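# Mount small gear between tester centres, meshing big gear

## Task

Place the small gear on the gear tester, held between its two centres, so that its teeth engage the large gear sitting on the tester's slide; then release it and withdraw the grippers so nothing touches it.

## Robot and tools

Robot: two arms, left_arm and right_arm, each ending in a two-finger parallel gripper. The fingers extend along the gripper's own +z axis and close along its y axis. The reported hand point lies midway between the finger pads, roughly 5 mm short of the tips. Base positions in metres: left_arm near (-0.044, +0.276, 0), right_arm near (+0.039, -0.321, 0), each turned only slightly about z.

Frame: everything uses the scene frame. Origin sits at table-top height, halfway between the arms; +x points out over the table, +z up, and left_arm is on the +y side. Image left/right does not match arm names. Reported hand positions and orientations may be wrong by up to a few centimetres, worse when an arm reaches far.

Row layout (shared by execute_actions and move): one flat list of 14 numbers, each in [-1, 1]. First seven are left_arm: dx, dy, dz, rx, ry, rz, opening; next seven are right_arm in the same order. dx..dz are offsets along scene axes; rx, ry, rz form one rotation vector about the hand's own position. Scale: 1.0 equals 0.6 m of travel or 180 degrees of turn. These six are offsets, never poses: they are measured from that arm's Hand target as it was when the action or move began, so sending the same offset twice moves the hand twice. Sending all six as 0 re-requests the current Hand target. A translation longer than 1.0 may be cut back. Opening is absolute, not an offset: +1 fully open (0.070 m), -1 fully closed; allow about 1 s for a full close. A 0 in the opening slot is a real command (half open), so to leave a gripper alone repeat its present opening.

execute_actions: argument actions is a list of actions; each action is a list of up to 15 rows, one row per 1/30 s step; a short action repeats its final row to fill 15 steps. Every row of an action is counted from the same starting Hand target. Optional cameras: list of names, ["all"], or []. An empty actions list returns the state plus all images.

move: target is one 14-number row or a list of up to 15 rows; every row in the list is again an offset from the original Hand targets, not from the previous row. The hand follows a straight line; all arm paths finish together, take at least 0.5 s and are cut off after 10 s. speed: m/s, 0.002 to 2.2, default 0.25 (rotation capped at twice that in rad/s); one value or one per target. blend: metres of corner rounding per intermediate target; 0 means halt there. opening_speed: rate of the opening change per second on the -1..+1 scale, at least 0.2. grip_force: newtons per pad, 5 to 20, one value or one per arm; it persists. blocking=false returns after about 0.5 s while motion continues. Moves do not avoid obstacles or the other arm; fast moves overshoot and hit harder. Keep paths away from an arm's own base, which can flip its shoulder. The result ends with a move: line giving the outcome (done, off_target, moving, held, fault) and limits (paced = pose clipped, held = steps withheld, for example by the clearance check between arms). done means within 3 mm and 2 degrees, not that nothing is touched.

wait: seconds from 0 to 10; arms keep their last command. stop: brakes a running move. zoom_image: camera (cam_head_left, cam_head_right, cam_high, cam_low, cam_left_wrist, cam_right_wrist, all 896x504) and region [x0, y0, x1, y1] in pixels, at most 504 square, from the latest image. finished_scene: scene is the current scene number; call nothing after it in that reply.

Reading results: Hand target is the last commanded pose after clipping; the gripper often settles short of it, and the next command, even zeros, pulls toward it again. Orientation commands are clipped to 32 degrees from the measured orientation each step. grip_measured uses the opening scale; to grip, command about 0.05 below the reading at first contact (less for a gentler hold). Parts thinner than about 2 mm get weaker grip. Tool commands lists present commands. Joint torques are total drive outputs including gravity, noisy and offset. Step readings list hand positions at some steps of execute_actions calls. Camera calibration (intrinsics and world-to-camera transforms) is supplied; fixed cameras may be a few mm and degrees off, wrist cameras follow reported joints and may lag.

Avoid: dropping the gear or letting anything leave the table; releasing a part while it moves; fast contact or pressing far past a contact point; arm-to-arm contact, including closing one gripper on the other's fingers; torque faults (load limits about 21.8 N m for the three large joints, 7.6 N m for wrist joints, which can only deliver about 4 N m) that freeze an arm 10 s; motor overheating from long holds, stretched arms or pushing at unreachable poses (MOTOR HOT warns at 65 C, collapse at 80 C). A blocked arm keeps pushing until commanded back past its gripper. Loose objects may be nudged occasionally.

Each tool is called after "Call:" as name([rows], argument=value, ...), one row to a line, values as JSON.

## Session

Call:
execute_actions(actions=[])

Call:
zoom_image(camera="cam_high", region=[350, 160, 600, 410])

Scene clock: 0.00 s.
left_arm: end_effector_position=(+0.1304, -0.1172, +0.3620) grip_measured=+0.99 end_effector_quat_wxyz=(+0.361, +0.182, +0.846, -0.346) | right_arm: end_effector_position=(+0.6501, -0.3070, +0.3934) grip_measured=+0.99 end_effector_quat_wxyz=(+0.707, +0.024, +0.706, -0.037)
Joint positions: left_arm=[-1.32 1.436 -1.521 0.405 0.76 -1.017 0.07] | right_arm=[0.101 1.953 -1.867 -1.58 0.172 1.562 0.07]
Joint torques (N m): no reading
Hand target: left_arm +0.1304, -0.1172, +0.3620; +0.361, +0.182, +0.846, -0.346 | right_arm +0.6501, -0.3070, +0.3934; +0.707, +0.024, +0.706, -0.037
Tool commands: left_gripper/opening=+1.0 right_gripper/opening=+1.0
camera_calibration:
cam_left_wrist: T_world_to_cam=[[-0.557399, -0.696021, 0.452617, -0.171721], [-0.829575, 0.445018, -0.337289, 0.283898], [0.0333373, -0.563484, -0.825454, 0.357953], [0, 0, 0, 1]] pos_world=[0.127865, -0.0441597, 0.468953]
cam_right_wrist: T_world_to_cam=[[-0.123107, -0.99207, 0.0253263, -0.239622], [-0.526189, 0.043615, -0.849248, 0.695335], [0.84141, -0.117875, -0.527386, -0.249644], [0, 0, 0, 1]] pos_world=[0.546431, -0.297476, 0.464923]

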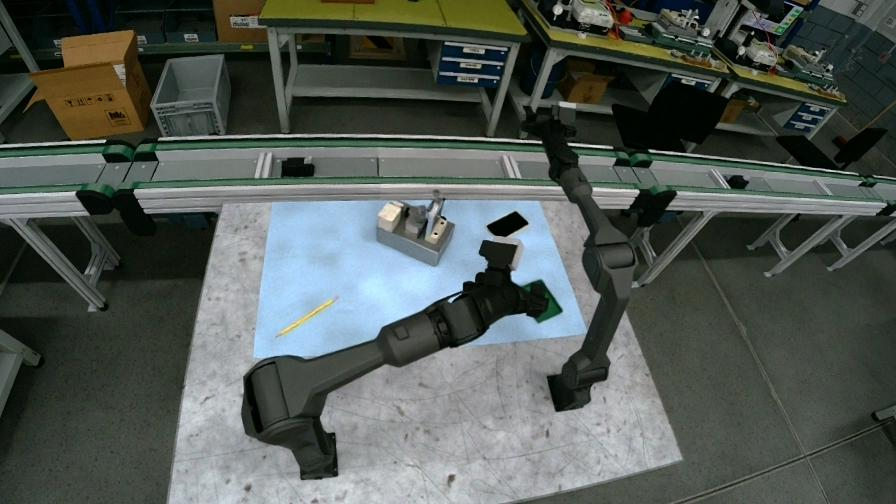

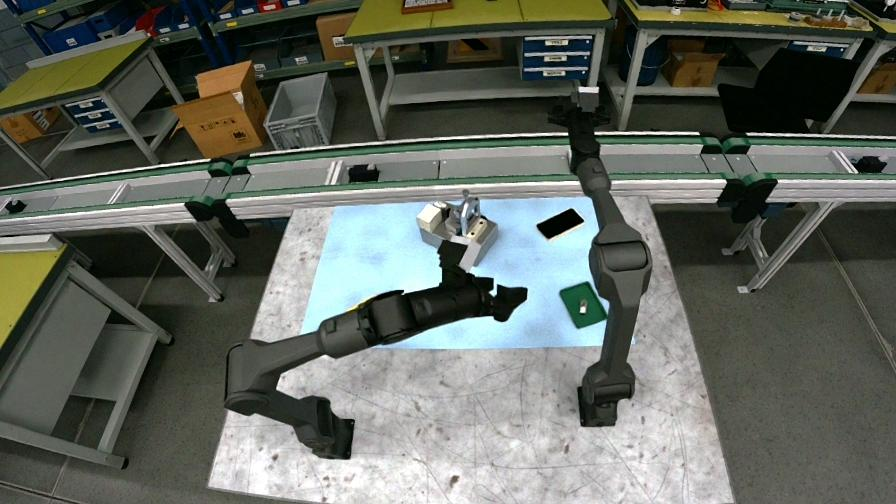

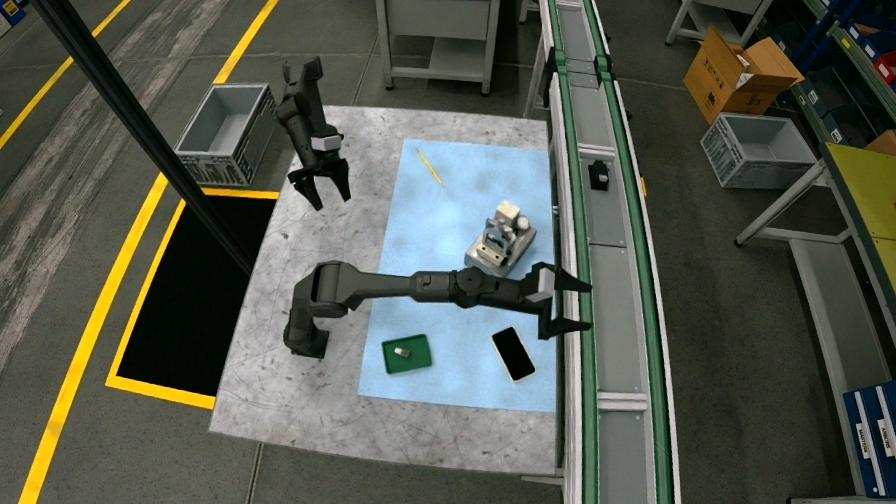

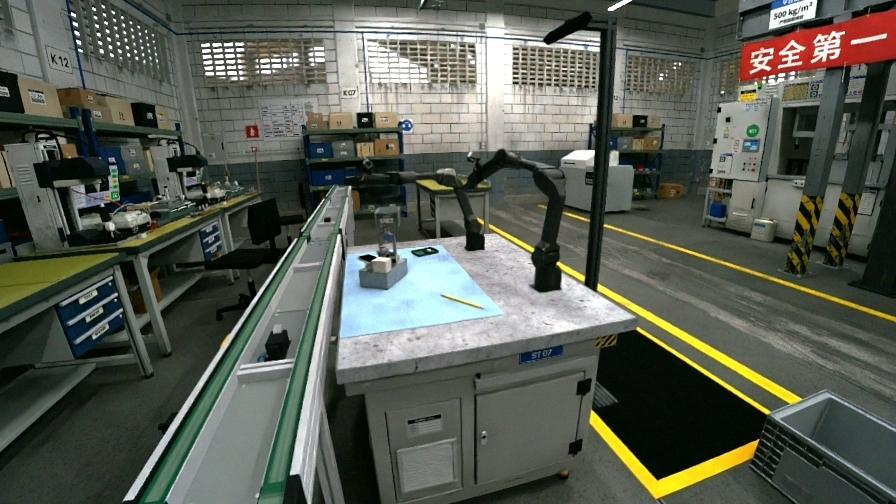

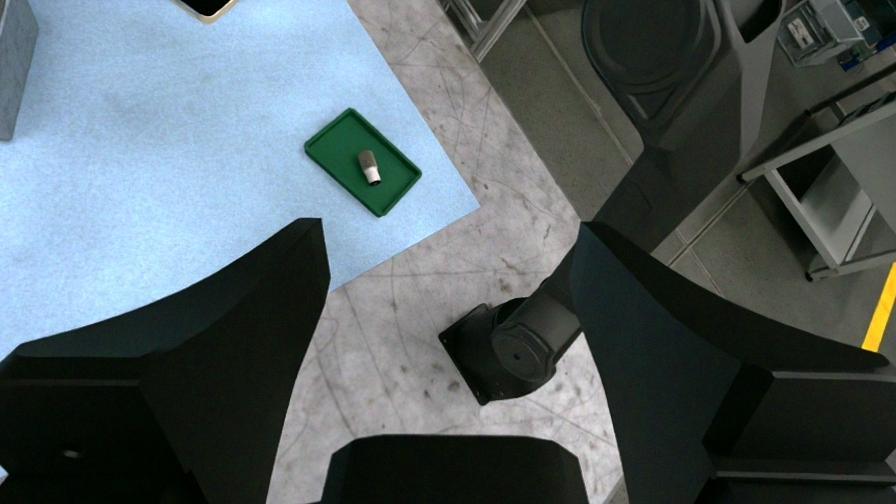

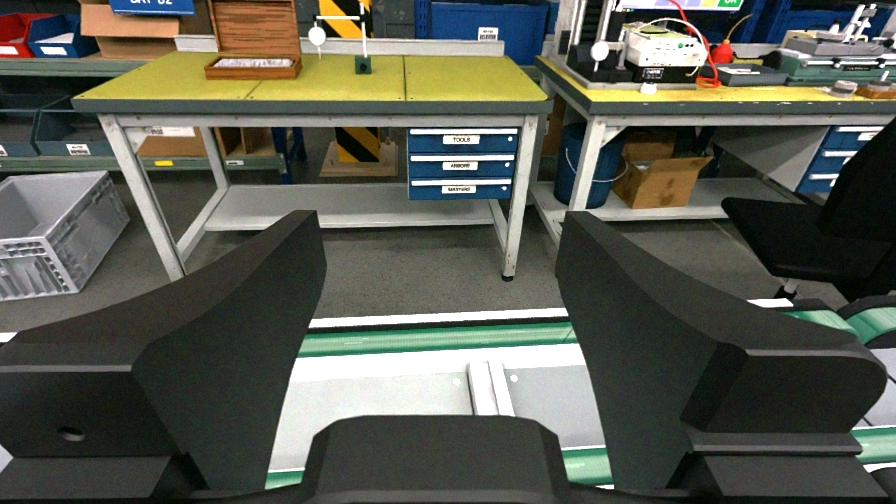

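Scaled by 2.016 from the camera's 896x504 image, which has a finer 1280x720 frame.

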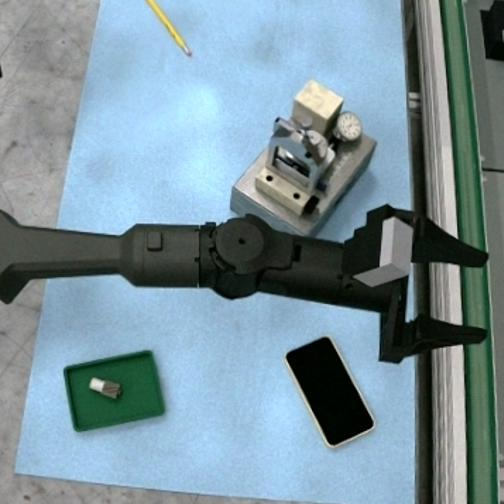

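Call:
move([
  [0.2493,0.3953,-0.1367,0.2004,0.0401,0.0349,0.2, -0.3,-0.01,-0.12,0.0457,0.2465,-0.0242,0.15],
  [0.3993,0.362,-0.2367,0.0235,-0.2361,0.1126,0.2, -0.52,-0.022,-0.3,0.0914,0.4931,-0.0484,0.15],
  [0.544,0.2367,-0.3583,-0.0709,-0.2699,-0.0107,0.2, -0.6085,-0.0267,-0.5057,0.0914,0.4931,-0.0484,0.15],
], cameras=["cam_left_wrist","cam_right_wrist"], blend=0.03, speed=0.6)

Call:
zoom_image(camera="cam_right_wrist", region=[300, 60, 580, 340])

Call:
zoom_image(camera="cam_left_wrist", region=[380, 80, 600, 300])

Scene clock: 97.70 s.
left_arm: end_effector_position=(+0.4570, +0.0245, +0.1476) grip_measured=+0.20 end_effector_quat_wxyz=(+0.672, +0.288, +0.600, -0.324) | right_arm: end_effector_position=(+0.2852, -0.3228, +0.0899) grip_measured=+0.15 end_effector_quat_wxyz=(+0.000, +0.130, +0.991, +0.000)
Joint positions: left_arm=[-0.241 2.265 -1.216 0.729 -1.215 -0.396 0.042] | right_arm=[0.009 1.484 -0.918 0 1.092 0.255 0.04]
Joint torques (N m): left_arm=[0.5 -8.06 -3.15 -0.73 -1.31 0.28] | right_arm=[-1.72 -6.03 -5.08 -0.09 -0.04 -0.1]
Hand target: left_arm +0.4568, +0.0248, +0.1470; +0.689, +0.282, +0.578, -0.336 | right_arm +0.2850, -0.3230, +0.0900; +0.000, +0.131, +0.991, +0.000
Off the commanded pose: left_arm 0.001 m, 4 deg | right_arm 0.000 m, 0 deg.
joint sent to its limit (left arm) — joint 5 (wrist pitch), lower limit. The joint targets are off in orientation, not in position.
move: off_target (left_arm)
camera_calibration:
cam_left_wrist: T_world_to_cam=[[-0.779039, -0.626975, 0.00129698, 0.372146], [-0.286286, 0.353878, -0.890399, 0.255097], [0.557799, -0.694027, -0.455179, -0.0411163], [0, 0, 0, 1]] pos_world=[0.385881, 0.114517, 0.20794]
cam_right_wrist: T_world_to_cam=[[-0.251117, -0.967251, 0.0369489, -0.24914], [-0.815728, 0.232019, 0.529863, 0.265668], [-0.521084, 0.102918, -0.847278, 0.384082], [0, 0, 0, 1]] pos_world=[0.354288, -0.34215, 0.193862]
Images, in order (width x height): cam_left_wrist 896x504, cam_right_wrist 896x504.

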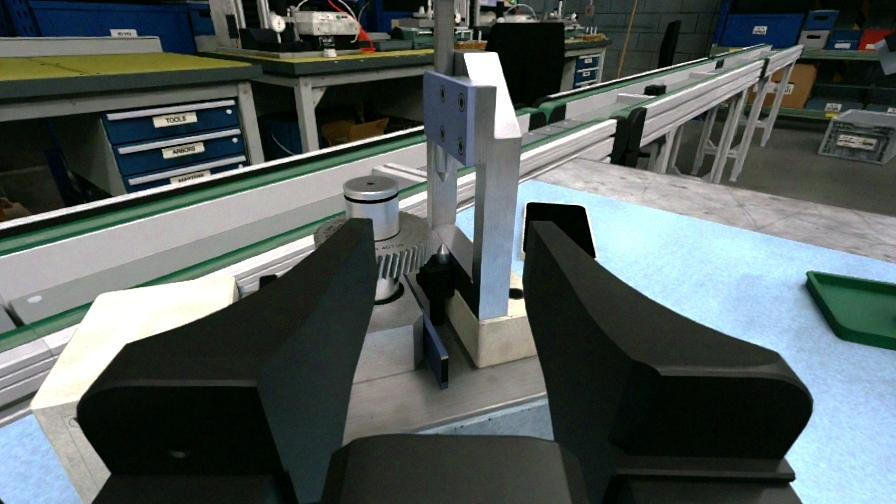

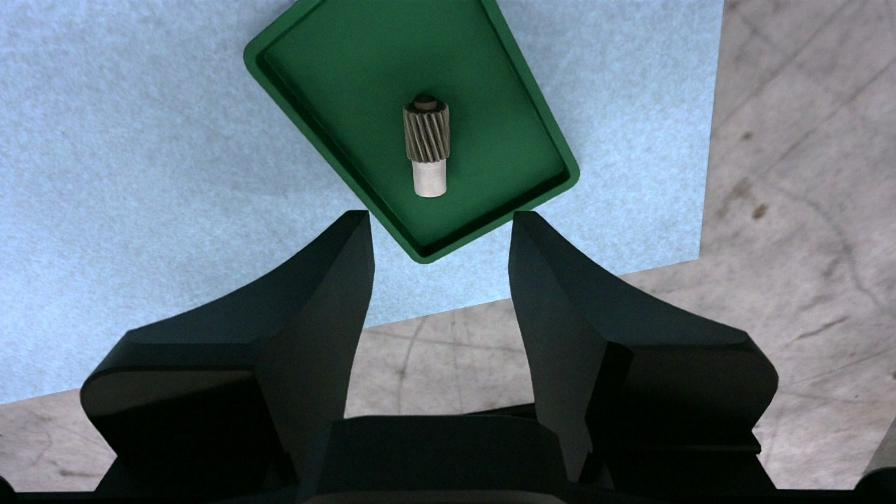

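Scaled by 1.800 from the camera's 896x504 image, which has a finer 1280x720 frame.

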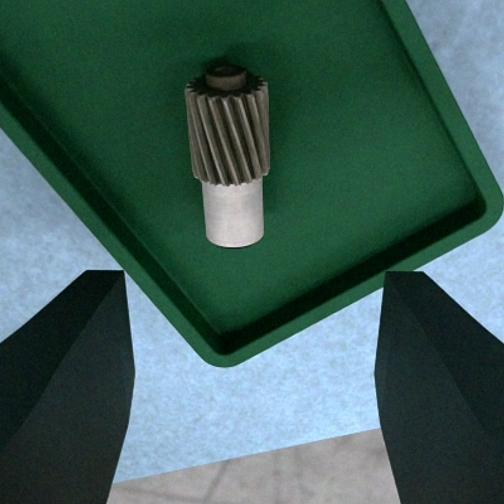

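Scaled by 2.291 from the camera's 896x504 image, which has a finer 1280x720 frame.

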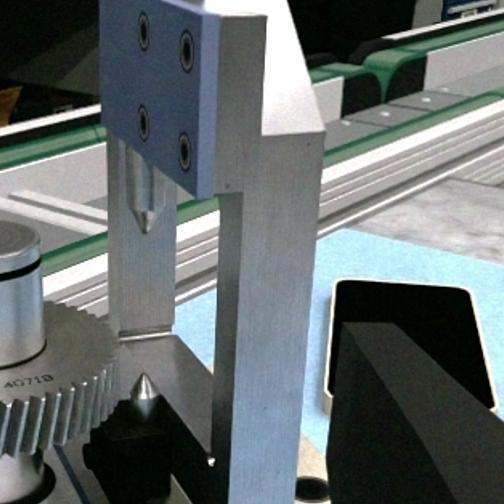

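Call:
move([
  [0,0,0,0,0,0,0.2, -0.0187,0.0145,-0.1183,0,0,0,-0.26],
  [0,0,0,0,0,0,0.2, -0.0187,0.0145,-0.1183,0,0,0,-0.72],
  [0,0,0,0,0,0,0.2, -0.0187,0.0145,-0.025,0,0,0,-0.72],
  [0,0,0,0,0,0,0.2, 0.028,0.0365,-0.025,0,0,-0.4889,-0.72],
  [0,0,0,0,0,0,0.2, 0.028,0.0365,-0.1175,0,0,-0.4889,-0.72],
  [0,0,0,0,0,0,0.2, 0.028,0.0365,-0.1175,0,0,-0.4889,-0.26],
], cameras=["cam_right_wrist"], blend=[0,0,0.01,0.005,0,0], speed=[0.15,0.2,0.2,0.7,0.12,0.2], opening_speed=1.0)

Scene clock: 153.03 s.
left_arm: end_effector_position=(+0.4570, +0.0245, +0.1476) grip_measured=+0.20 end_effector_quat_wxyz=(+0.672, +0.288, +0.600, -0.324) | right_arm: end_effector_position=(+0.3017, -0.3011, +0.0192) grip_measured=-0.26 end_effector_quat_wxyz=(+0.000, +0.783, +0.623, +0.000)
Joint positions: left_arm=[-0.241 2.265 -1.216 0.729 -1.215 -0.396 0.042] | right_arm=[0.092 1.678 -0.822 0 0.802 1.873 0.026]
Joint torques (N m): left_arm=[0.44 -7.6 -3.18 -0.65 -1.31 0.28] | right_arm=[-0.48 -6.98 -4.22 -0.03 0.05 0.21]
Hand target: left_arm +0.4568, +0.0248, +0.1470; +0.689, +0.282, +0.578, -0.336 | right_arm +0.3018, -0.3011, +0.0195; +0.000, +0.783, +0.622, +0.000
Off the commanded pose: left_arm 0.001 m, 4 deg | right_arm 0.000 m, 0 deg.
joint sent to its limit (left arm) — joint 5 (wrist pitch), lower limit. The joint targets are off in orientation, not in position.
move: off_target (left_arm)
camera_calibration:
cam_right_wrist: T_world_to_cam=[[-0.975411, 0.217139, 0.0377305, 0.353802], [0.203731, 0.823062, 0.530154, 0.181861], [0.0840626, 0.524805, -0.847062, 0.27498], [0, 0, 0, 1]] pos_world=[0.284936, -0.370818, 0.123161]
Images, in order (width x height): cam_right_wrist 896x504.

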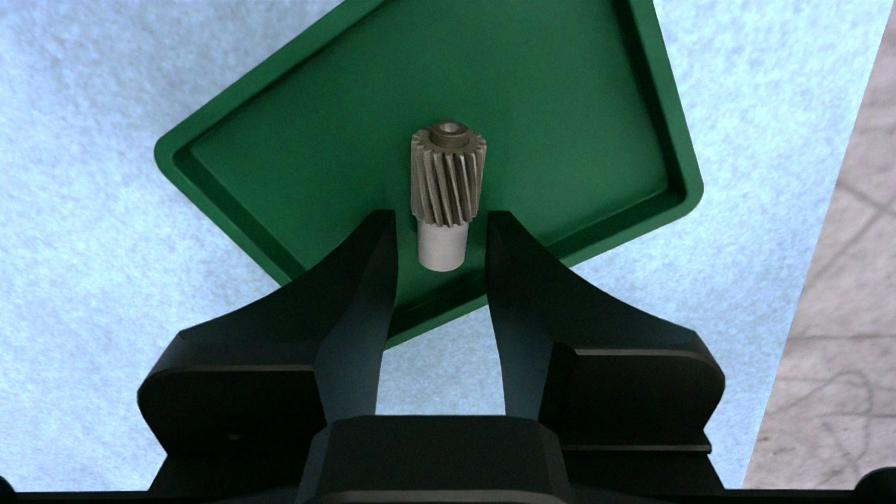

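Call:
move([
  [0,0,0,0,0,0,0.2, 0,0,0.0925,0,0,0,-0.26],
  [0,0,0,0,0,0,0.2, 0,0,0.0925,0,0,0.4889,-0.26],
  [0,0,0,0,0,0,0.2, -0.0008,-0.0003,0.0925,0,0,0.9811,-0.26],
  [0,0,0,0,0,0,0.2, -0.0008,-0.0003,-0.0008,0,0,0.9811,-0.26],
  [0,0,0,0,0,0,0.2, -0.0008,-0.0003,-0.0008,0,0,0.9811,-0.72],
  [0,0,0,0,0,0,0.2, -0.0008,-0.0003,0.1,0,0,0.9811,-0.72],
], cameras=["cam_right_wrist"], blend=[0.01,0.005,0.005,0,0,0], speed=[0.2,0.8,0.8,0.15,0.2,0.15], opening_speed=1.0)

Call:
zoom_image(camera="cam_right_wrist", region=[340, 150, 540, 350])

Scene clock: 187.07 s.
left_arm: end_effector_position=(+0.4570, +0.0245, +0.1476) grip_measured=+0.20 end_effector_quat_wxyz=(+0.672, +0.288, +0.600, -0.324) | right_arm: end_effector_position=(+0.3016, -0.3013, +0.0802) grip_measured=-0.61 end_effector_quat_wxyz=(+0.001, -0.599, +0.801, -0.001)
Joint positions: left_arm=[-0.241 2.265 -1.216 0.729 -1.215 -0.396 0.042] | right_arm=[0.091 1.555 -0.954 -0.001 1.055 -1.208 0.014]
Joint torques (N m): left_arm=[0.46 -7.54 -3.33 -0.44 -1.3 0.25] | right_arm=[-0.27 -4.61 -3.97 0 -0.18 -0.12]
Hand target: left_arm +0.4568, +0.0248, +0.1470; +0.689, +0.282, +0.578, -0.336 | right_arm +0.3013, -0.3013, +0.0795; +0.000, -0.599, +0.801, +0.000
Off the commanded pose: left_arm 0.001 m, 4 deg | right_arm 0.001 m, 0 deg.
joint sent to its limit (left arm) — joint 5 (wrist pitch), lower limit. The joint targets are off in orientation, not in position.
move: off_target (left_arm)
camera_calibration:
cam_right_wrist: T_world_to_cam=[[0.960555, -0.275309, 0.0392294, -0.380956], [-0.253582, -0.809236, 0.529938, -0.204093], [-0.114151, -0.518982, -0.847129, 0.07208], [0, 0, 0, 1]] pos_world=[0.322403, -0.232632, 0.184162]
Images, in order (width x height): cam_right_wrist 896x504.

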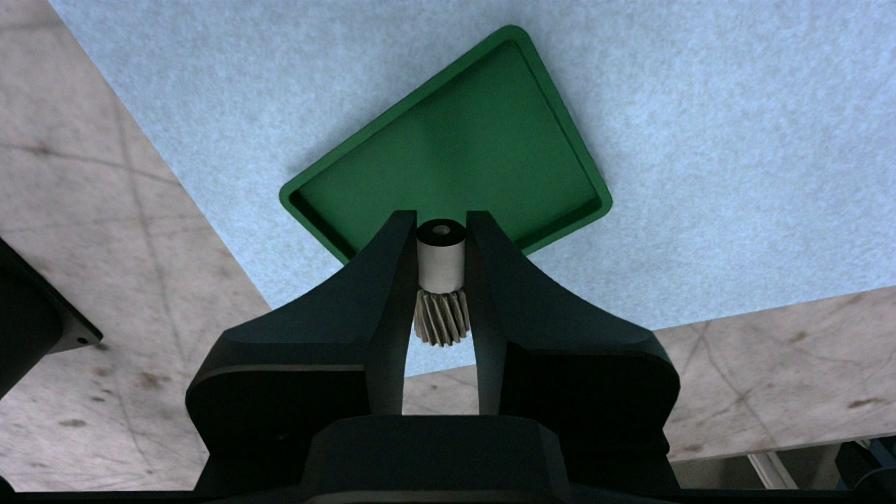

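Scaled by 2.520 from the camera's 896x504 image, which has a finer 1280x720 frame.

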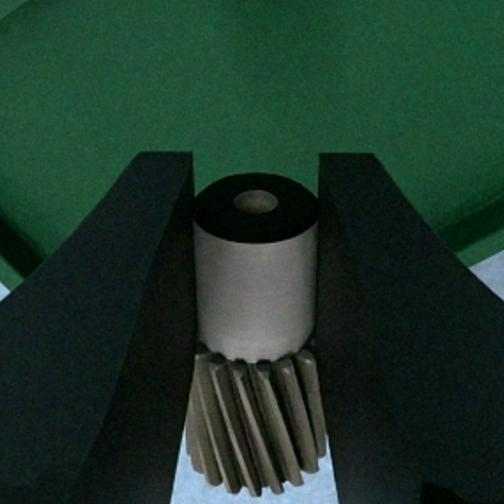

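Call:
move([
  [0,0,0,0,0,0,0.2, 0.0478,0.0688,0.2008,0.1277,-0.1157,-0.28,-0.72],
  [0,0,0,0,0,0,0.2, 0.0978,0.1355,0.2008,0.3807,-0.3452,-0.2236,-0.72],
  [0,0,0,0,0,0,0.2, 0.2382,0.326,0.15,0.4455,-0.2314,-0.0833,-0.72],
  [0,0,0,0,0,0,0.2, 0.2833,0.386,0.1342,0.4455,-0.2314,-0.0833,-0.72],
], cameras=["cam_right_wrist","cam_left_wrist"], blend=[0.03,0.03,0.02,0], speed=[0.5,0.5,0.4,0.15])

Call:
zoom_image(camera="cam_left_wrist", region=[410, 90, 610, 270])

Call:
zoom_image(camera="cam_right_wrist", region=[330, 60, 550, 280])

Scene clock: 227.10 s.
left_arm: end_effector_position=(+0.4570, +0.0245, +0.1476) grip_measured=+0.20 end_effector_quat_wxyz=(+0.672, +0.288, +0.600, -0.324) | right_arm: end_effector_position=(+0.4716, -0.0700, +0.1597) grip_measured=-0.61 end_effector_quat_wxyz=(+0.637, -0.323, +0.629, +0.307)
Joint positions: left_arm=[-0.241 2.265 -1.216 0.729 -1.215 -0.396 0.042] | right_arm=[0.258 2.018 -0.918 -0.763 -1.147 0.35 0.014]
Joint torques (N m): left_arm=[0.78 -7.43 -3.45 -0.41 -1.28 0.28] | right_arm=[0.69 -10.19 -3.4 0.31 -1.06 -0.1]
Hand target: left_arm +0.4568, +0.0248, +0.1470; +0.689, +0.282, +0.578, -0.336 | right_arm +0.4713, -0.0697, +0.1600; +0.637, -0.323, +0.629, +0.307
Off the commanded pose: left_arm 0.001 m, 4 deg | right_arm 0.001 m, 0 deg.
joint sent to its limit (left arm) — joint 5 (wrist pitch), lower limit. The joint targets are off in orientation, not in position.
move: off_target (left_arm)
camera_calibration:
cam_left_wrist: T_world_to_cam=[[-0.779039, -0.626975, 0.00129698, 0.372146], [-0.286286, 0.353878, -0.890399, 0.255097], [0.557799, -0.694027, -0.455179, -0.0411163], [0, 0, 0, 1]] pos_world=[0.385881, 0.114517, 0.20794]
cam_right_wrist: T_world_to_cam=[[0.774748, -0.631448, 0.0322374, -0.419837], [-0.313368, -0.427768, -0.84783, 0.259057], [0.54915, 0.646752, -0.529288, -0.00309499], [0, 0, 0, 1]] pos_world=[0.408147, -0.152287, 0.231532]
Images, in order (width x height): cam_left_wrist 896x504, cam_right_wrist 896x504.

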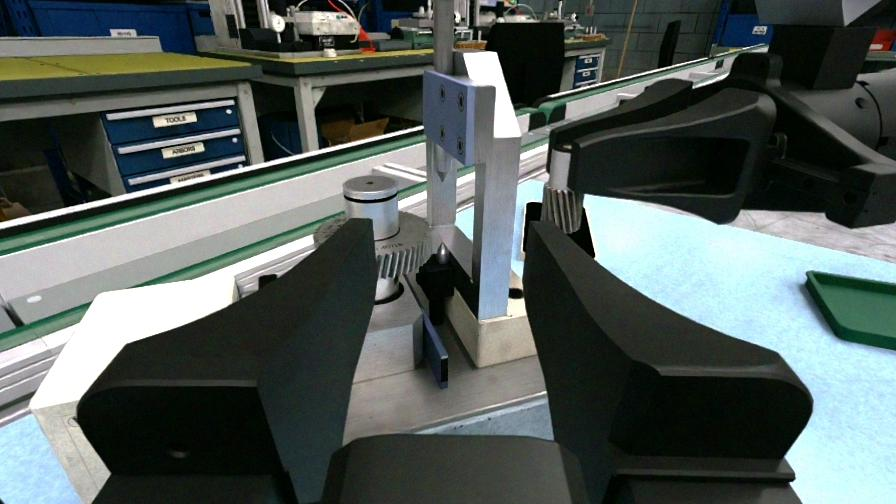

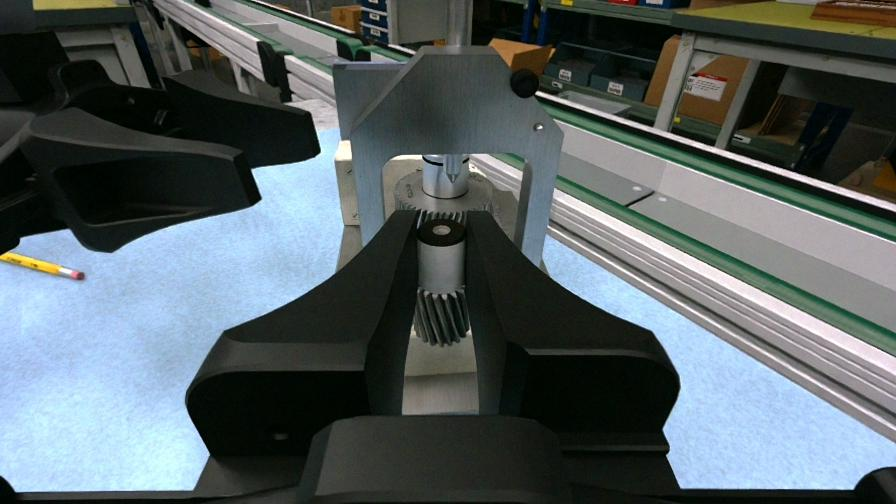

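Scaled by 2.520 from the camera's 896x504 image, which has a finer 1280x720 frame.

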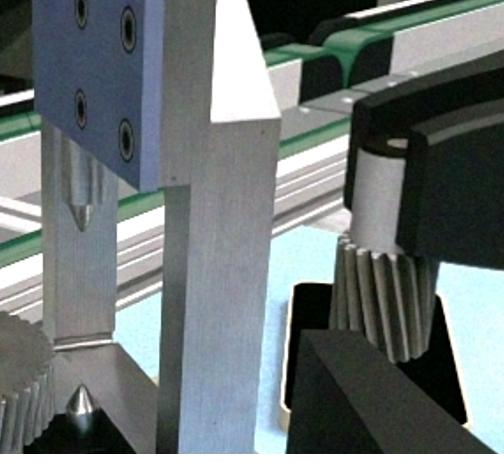

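Scaled by 2.291 from the camera's 896x504 image, which has a finer 1280x720 frame.

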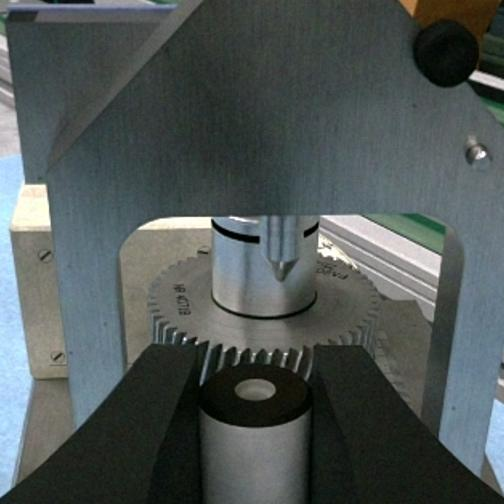

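Call:
move(target=[0,0,0,0,0,0,0.2, 0.0177,-0.0013,0.0022,0.0413,-0.0183,0.0278,-0.72], cameras=["cam_right_wrist","cam_left_wrist"], speed=0.15)

Call:
zoom_image(camera="cam_left_wrist", region=[410, 90, 610, 270])

Call:
zoom_image(camera="cam_right_wrist", region=[330, 60, 550, 280])

Scene clock: 289.27 s.
left_arm: end_effector_position=(+0.4570, +0.0245, +0.1476) grip_measured=+0.20 end_effector_quat_wxyz=(+0.672, +0.288, +0.600, -0.324) | right_arm: end_effector_position=(+0.4820, -0.0701, +0.1621) grip_measured=-0.61 end_effector_quat_wxyz=(+0.638, -0.326, +0.607, +0.345)
Joint positions: left_arm=[-0.241 2.265 -1.216 0.729 -1.215 -0.396 0.042] | right_arm=[0.218 2.089 -1.006 -0.851 -1.223 0.425 0.014]
Joint torques (N m): left_arm=[0.6 -7.49 -3.34 -0.37 -1.25 0.27] | right_arm=[-1.18 -8.95 -3.39 0.4 -1.03 -0.13]
Hand target: left_arm +0.4568, +0.0248, +0.1470; +0.689, +0.282, +0.578, -0.336 | right_arm +0.4819, -0.0705, +0.1613; +0.660, -0.317, +0.574, +0.366
Off the commanded pose: left_arm 0.001 m, 4 deg | right_arm 0.001 m, 5 deg.
joint read past its limit (right arm) — joint 5 (wrist pitch), lower limit.
joint sent to its limit (left arm) — joint 5 (wrist pitch), lower limit. The joint targets are off in orientation, not in position.
joint sent to its limit (right arm) — joint 5 (wrist pitch), lower limit. The joint targets are off in orientation, not in position.
move: off_target (left_arm, right_arm)
camera_calibration:
cam_left_wrist: T_world_to_cam=[[-0.779039, -0.626975, 0.00129698, 0.372146], [-0.286286, 0.353878, -0.890399, 0.255097], [0.557799, -0.694027, -0.455179, -0.0411163], [0, 0, 0, 1]] pos_world=[0.385881, 0.114517, 0.20794]
cam_right_wrist: T_world_to_cam=[[0.814263, -0.580489, 0.00291855, -0.438818], [-0.280314, -0.397595, -0.873695, 0.254583], [0.50833, 0.710599, -0.486465, 0.00976127], [0, 0, 0, 1]] pos_world=[0.423714, -0.160444, 0.228457]
Images, in order (width x height): cam_left_wrist 896x504, cam_right_wrist 896x504.

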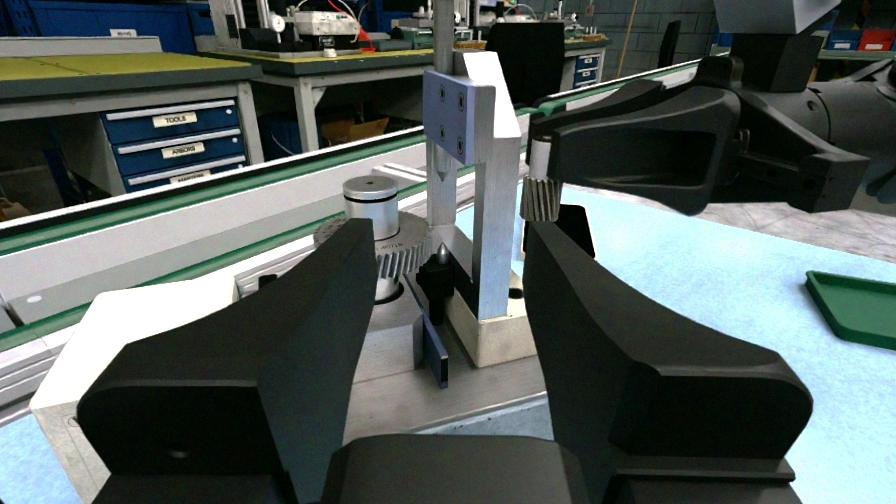

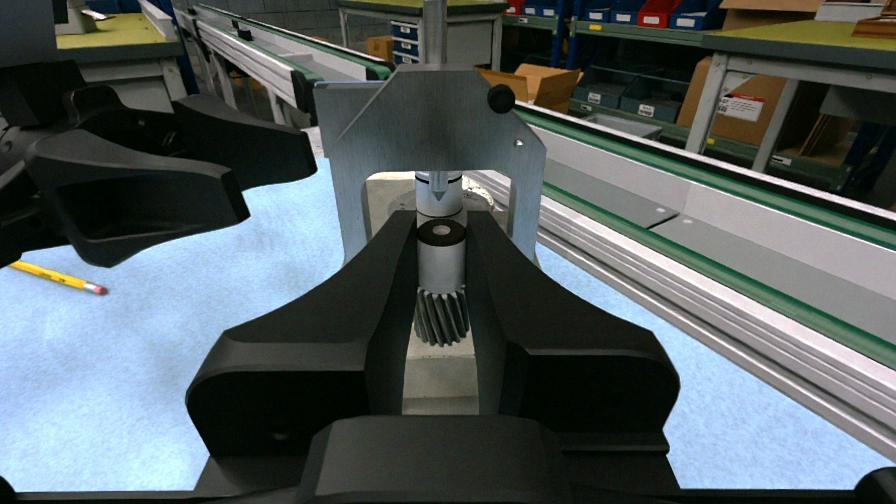

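Scaled by 2.520 from the camera's 896x504 image, which has a finer 1280x720 frame.

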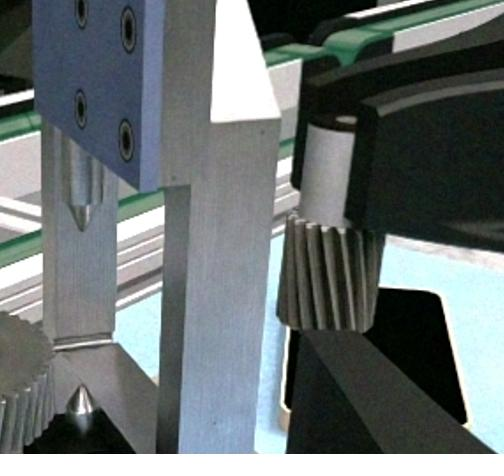

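Scaled by 2.291 from the camera's 896x504 image, which has a finer 1280x720 frame.

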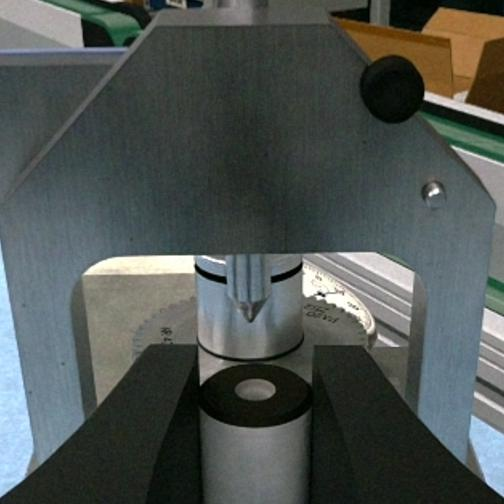

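Call:
move([
  [-0.128,0.0837,0.0883,0.0367,0.0422,0.1219,0.2, -0.0015,0.001,-0.0017,-0.0187,0.0119,0,-0.72],
  [0.0055,-0.0542,0.1875,0.1834,0.2109,0.1143,0.0, -0.0015,0.001,-0.0017,-0.0187,0.0119,0,-0.72],
  [0.0828,-0.0988,0.1125,0.1834,0.2109,0.1143,0.0, -0.0015,0.001,-0.0017,-0.0187,0.0119,0,-0.72],
], cameras=["cam_left_wrist","cam_right_wrist"], blend=[0.03,0.0,0], speed=[0.5,0.4,0.12], opening_speed=1.0)

Call:
zoom_image(camera="cam_right_wrist", region=[330, 80, 550, 300])

Scene clock: 337.63 s.
left_arm: end_effector_position=(+0.5066, -0.0344, +0.2141) grip_measured=+0.00 end_effector_quat_wxyz=(+0.408, +0.235, +0.876, -0.109) | right_arm: end_effector_position=(+0.4810, -0.0696, +0.1606) grip_measured=-0.61 end_effector_quat_wxyz=(+0.633, -0.332, +0.607, +0.348)
Joint positions: left_arm=[-0.536 2.29 -2.302 -0.015 0.798 0.018 0.035] | right_arm=[0.213 2.092 -1.013 -0.875 -1.222 0.436 0.014]
Joint torques (N m): left_arm=[0.5 -9.96 -4.83 0 -1.2 0.05] | right_arm=[-1.66 -8.91 -3.85 0.33 -1.08 0.07]
Hand target: left_arm +0.5065, -0.0344, +0.2145; +0.408, +0.235, +0.875, -0.110 | right_arm +0.4810, -0.0699, +0.1603; +0.640, -0.330, +0.597, +0.355
Off the commanded pose: left_arm 0.000 m, 0 deg | right_arm 0.000 m, 2 deg.
joint sent to its limit (right arm) — joint 5 (wrist pitch), lower limit. The joint targets still meet the commanded pose.
move: done
camera_calibration:
cam_left_wrist: T_world_to_cam=[[-0.498358, -0.866968, -0.0023874, 0.224181], [-0.83172, 0.478871, -0.280935, 0.499485], [0.244705, -0.138021, -0.959724, 0.206276], [0, 0, 0, 1]] pos_world=[0.476677, -0.0163608, 0.338826]
cam_right_wrist: T_world_to_cam=[[0.822866, -0.56822, 0.00428722, -0.441206], [-0.276968, -0.407656, -0.870118, 0.250337], [0.496166, 0.714803, -0.492825, 0.0163712], [0, 0, 0, 1]] pos_world=[0.424266, -0.160353, 0.227783]
Images, in order (width x height): cam_left_wrist 896x504, cam_right_wrist 896x504.

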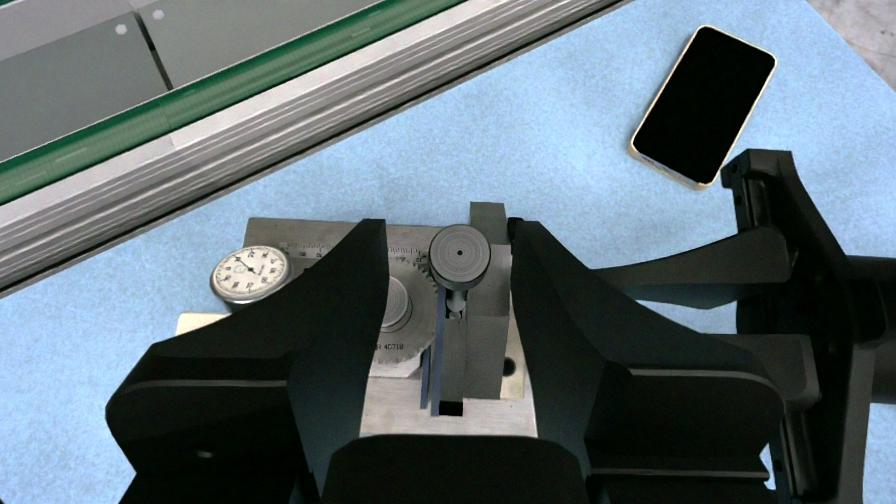

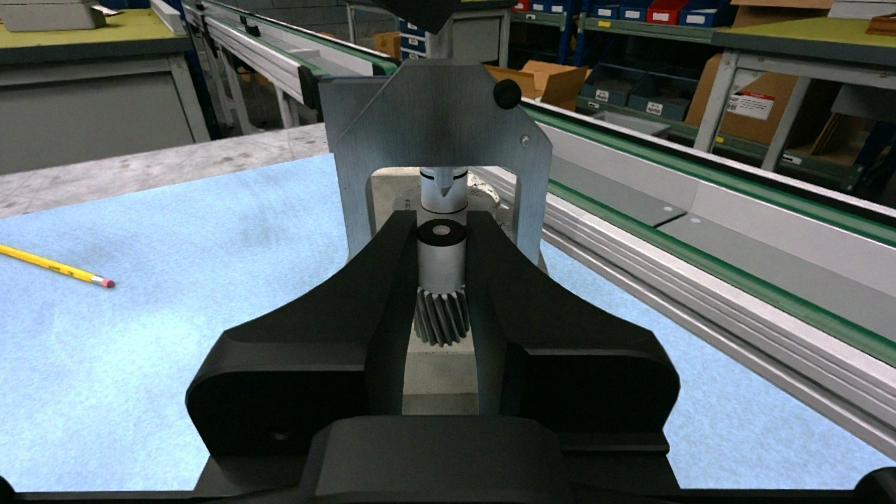

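Scaled by 2.291 from the camera's 896x504 image, which has a finer 1280x720 frame.

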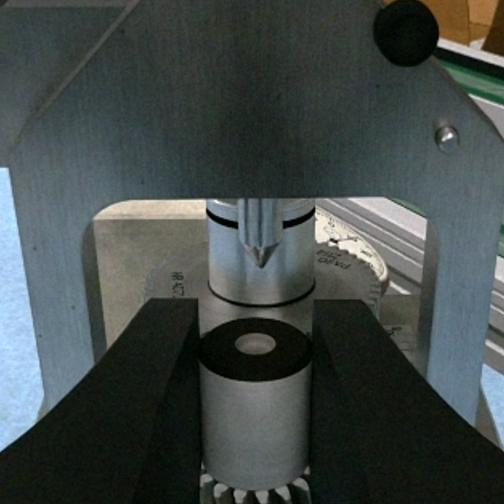

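Call:
move([
  [-0.0027,-0.0048,0,0,0,0,0.0, 0.0013,-0.0008,0,-0.0045,-0.007,0,-0.72],
  [-0.0027,-0.0048,0,0,0,0,-0.64, 0.0013,-0.0008,0,-0.0045,-0.007,0,-0.72],
  [-0.0027,-0.0048,0.0292,0,0,0,-0.64, 0.0013,-0.0008,0,-0.0045,-0.007,0,-0.72],
  [-0.0027,-0.0048,0.0292,0,0,0,-0.64, 0.0253,0.0368,0,-0.0045,-0.007,0,-0.72],
  [-0.0027,-0.0048,0.0292,0,0,0,-0.64, 0.0452,0.068,0,-0.0045,-0.007,0,-0.72],
], cameras=["cam_right_wrist","cam_left_wrist"], blend=[0,0,0,0.005,0], speed=[0.1,0.1,0.05,0.08,0.04], opening_speed=1.0)

Call:
zoom_image(camera="cam_right_wrist", region=[330, 130, 550, 350])

Scene clock: 362.57 s.
left_arm: end_effector_position=(+0.5051, -0.0367, +0.2315) grip_measured=-0.57 end_effector_quat_wxyz=(+0.408, +0.234, +0.876, -0.109) | right_arm: end_effector_position=(+0.5084, -0.0295, +0.1589) grip_measured=-0.61 end_effector_quat_wxyz=(+0.643, -0.338, +0.594, +0.346)
Joint positions: left_arm=[-0.542 2.321 -2.433 -0.006 0.899 0.008 0.015] | right_arm=[0.303 2.196 -1.196 -0.807 -1.155 0.435 0.014]
Joint torques (N m): left_arm=[-2.59 -13.9 -9.5 -1.38 -3.28 0.09] | right_arm=[1.88 -12.6 -6.34 0.58 -1.69 -0.09]
Hand target: left_arm +0.5048, -0.0373, +0.2320; +0.408, +0.235, +0.875, -0.110 | right_arm +0.5082, -0.0291, +0.1603; +0.644, -0.338, +0.592, +0.347
Off the commanded pose: left_arm 0.001 m, 0 deg | right_arm 0.001 m, 0 deg.
move: done
camera_calibration:
cam_left_wrist: T_world_to_cam=[[-0.497637, -0.86738, -0.00312665, 0.221215], [-0.832209, 0.478469, -0.28017, 0.504279], [0.244509, -0.136821, -0.959945, 0.223193], [0, 0, 0, 1]] pos_world=[0.475178, -0.0188677, 0.356228]
cam_right_wrist: T_world_to_cam=[[0.825694, -0.563383, 0.028795, -0.446161], [-0.245086, -0.404237, -0.881207, 0.258433], [0.508097, 0.720549, -0.471854, -0.0359657], [0, 0, 0, 1]] pos_world=[0.450004, -0.120976, 0.22361]
Images, in order (width x height): cam_left_wrist 896x504, cam_right_wrist 896x504.

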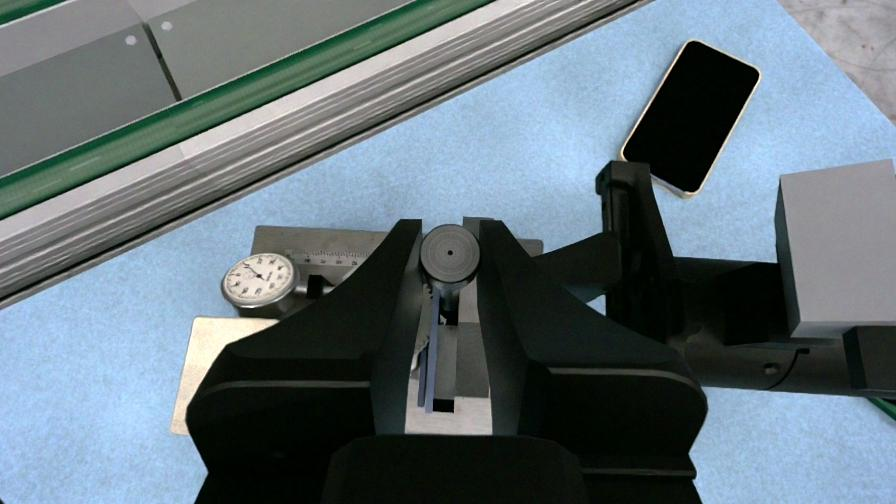

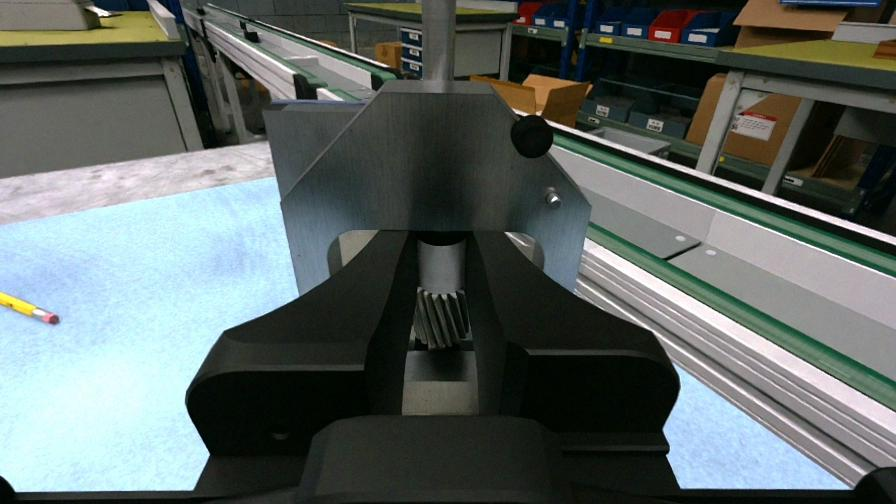

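Scaled by 2.291 from the camera's 896x504 image, which has a finer 1280x720 frame.

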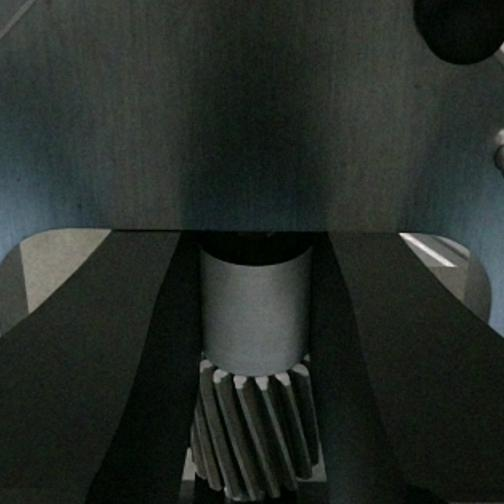

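Call:
move([
  [0,0,0,0,0,0,-0.64, 0,0,-0.0075,0,0,0,-0.72],
  [0,0,-0.0175,0,0,0,-0.64, 0,0,-0.0075,0,0,0,-0.72],
], cameras=["cam_right_wrist"], blend=[0,0], speed=[0.03,0.02])

Call:
zoom_image(camera="cam_right_wrist", region=[330, 130, 550, 350])

Scene clock: 373.80 s.
left_arm: end_effector_position=(+0.5051, -0.0374, +0.2241) grip_measured=-0.57 end_effector_quat_wxyz=(+0.411, +0.234, +0.874, -0.110) | right_arm: end_effector_position=(+0.5078, -0.0285, +0.1581) grip_measured=-0.61 end_effector_quat_wxyz=(+0.646, -0.338, +0.590, +0.347)
Joint positions: left_arm=[-0.543 2.296 -2.35 -0.006 0.833 0.008 0.015] | right_arm=[0.305 2.204 -1.197 -0.802 -1.168 0.425 0.014]
Joint torques (N m): left_arm=[-4.09 -10.43 -6.86 -2.32 -2.38 0.32] | right_arm=[0.32 -9.98 -4.17 0.21 -1.04 0.16]
Hand target: left_arm +0.5048, -0.0373, +0.2215; +0.408, +0.235, +0.875, -0.110 | right_arm +0.5082, -0.0291, +0.1558; +0.644, -0.338, +0.592, +0.347
Off the commanded pose: left_arm 0.003 m, 0 deg | right_arm 0.002 m, 0 deg.
move: done
camera_calibration:
cam_right_wrist: T_world_to_cam=[[0.827111, -0.561133, 0.0319064, -0.446227], [-0.237168, -0.399926, -0.885331, 0.254783], [0.509548, 0.724699, -0.463866, -0.0386426], [0, 0, 0, 1]] pos_world=[0.449196, -0.120494, 0.22188]
Images, in order (width x height): cam_right_wrist 896x504.

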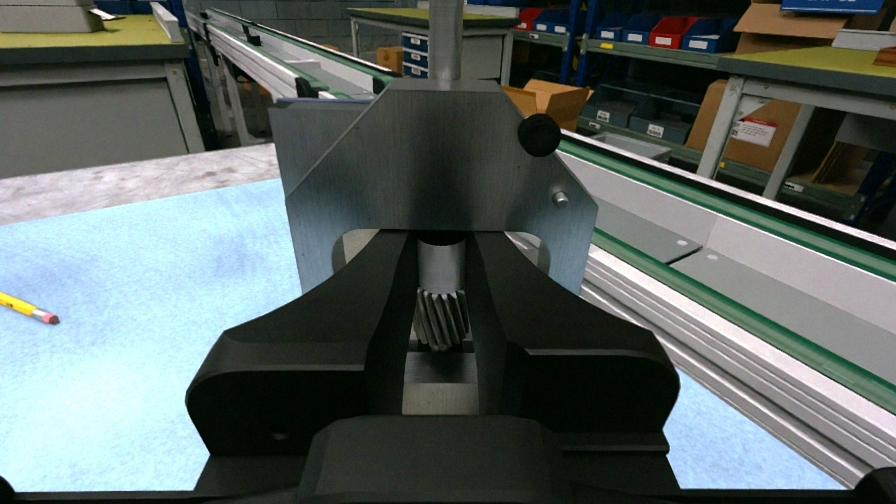

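Scaled by 2.291 from the camera's 896x504 image, which has a finer 1280x720 frame.

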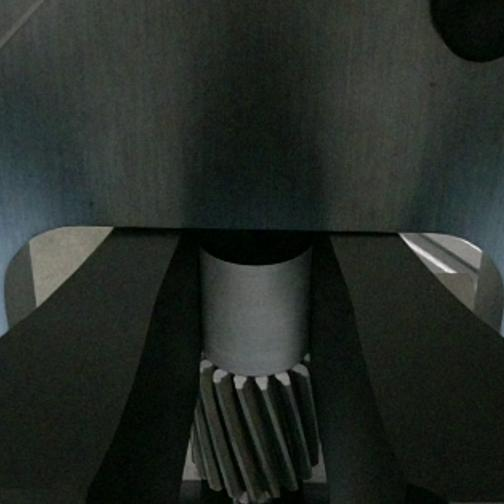

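Call:
move([
  [0,0,0,0,0,0,0.0, 0,0,0.002,0,0,0,-0.72],
  [-0.0773,0.0447,0.075,0,0,0,0.0, 0,0,0.002,0,0,0,-0.72],
  [-0.208,0.1872,-0.0358,-0.1111,-0.1925,0,0.0, 0,0,0.002,0,0,0,-0.72],
  [-0.08,0.1035,-0.1242,-0.1834,-0.2109,-0.1143,0.0, 0,0,0.002,0,0,0,-0.72],
], cameras=["cam_left_wrist","cam_right_wrist"], blend=[0,0.01,0.03,0], speed=[0.1,0.2,0.5,0.4], opening_speed=0.8)

Call:
zoom_image(camera="cam_left_wrist", region=[380, 100, 540, 260])

Scene clock: 419.43 s.
left_arm: end_effector_position=(+0.4570, +0.0243, +0.1477) grip_measured=+0.00 end_effector_quat_wxyz=(+0.673, +0.288, +0.600, -0.324) | right_arm: end_effector_position=(+0.5082, -0.0290, +0.1565) grip_measured=-0.61 end_effector_quat_wxyz=(+0.644, -0.338, +0.593, +0.346)
Joint positions: left_arm=[-0.242 2.265 -1.216 0.729 -1.215 -0.396 0.035] | right_arm=[0.304 2.204 -1.196 -0.804 -1.162 0.427 0.014]
Joint torques (N m): left_arm=[0.57 -8.02 -3.02 -0.68 -1.3 0.29] | right_arm=[-9.03 -15.45 -5.15 1.6 -1.74 -0.13]
Hand target: left_arm +0.4568, +0.0248, +0.1470; +0.689, +0.282, +0.578, -0.336 | right_arm +0.5082, -0.0291, +0.1570; +0.644, -0.338, +0.592, +0.347
Off the commanded pose: left_arm 0.001 m, 3 deg | right_arm 0.000 m, 0 deg.
joint sent to its limit (left arm) — joint 5 (wrist pitch), lower limit. The joint targets are off in orientation, not in position.
move: off_target (left_arm)
camera_calibration:
cam_left_wrist: T_world_to_cam=[[-0.779277, -0.626679, 0.00110858, 0.37212], [-0.285692, 0.353683, -0.890667, 0.255013], [0.55777, -0.694393, -0.454654, -0.0413119], [0, 0, 0, 1]] pos_world=[0.385882, 0.114319, 0.207937]
cam_right_wrist: T_world_to_cam=[[0.826282, -0.562454, 0.0300757, -0.446049], [-0.24251, -0.403441, -0.882283, 0.255397], [0.508377, 0.721721, -0.469757, -0.0377756], [0, 0, 0, 1]] pos_world=[0.449702, -0.120581, 0.221002]
Images, in order (width x height): cam_left_wrist 896x504, cam_right_wrist 896x504.

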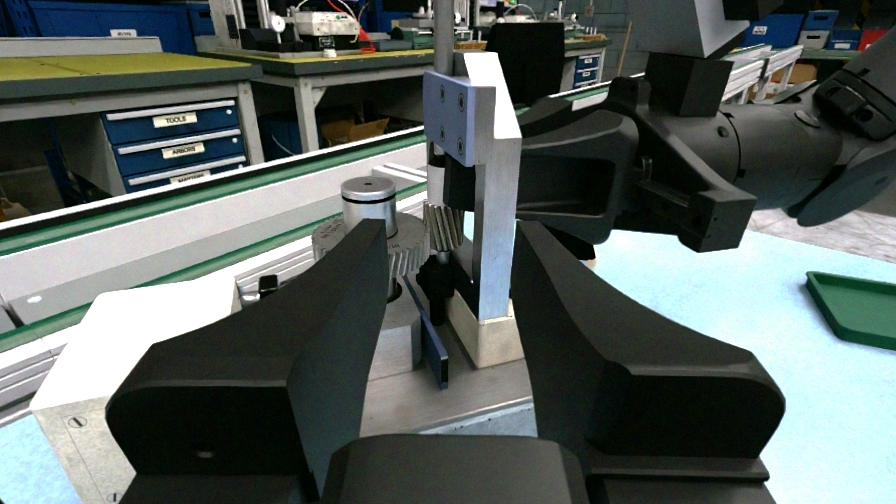

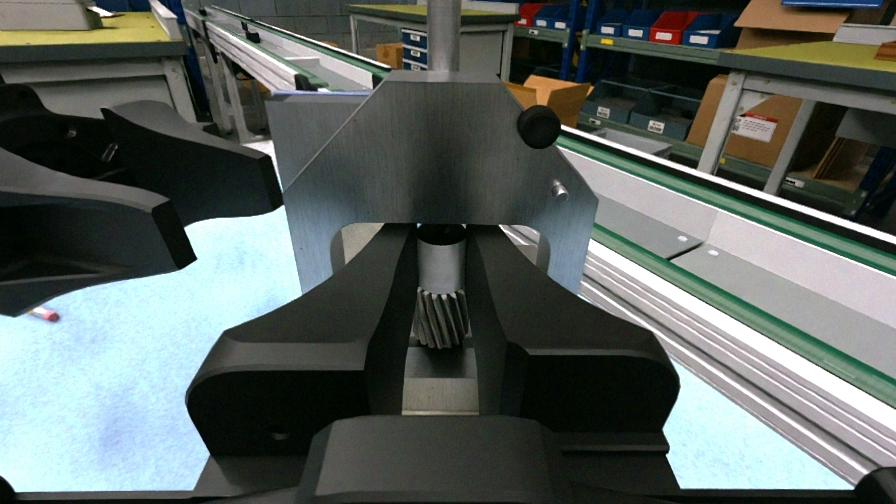

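Scaled by 3.150 from the camera's 896x504 image, which has a finer 1280x720 frame.

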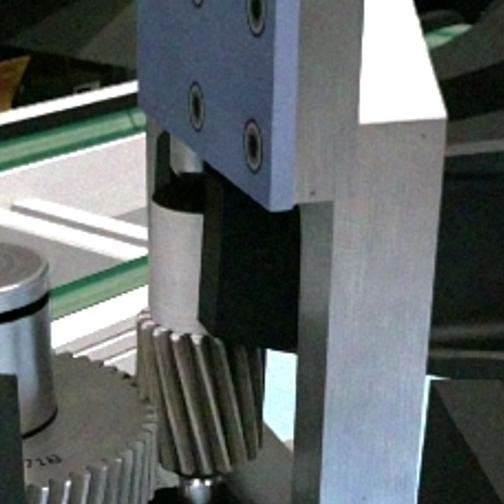

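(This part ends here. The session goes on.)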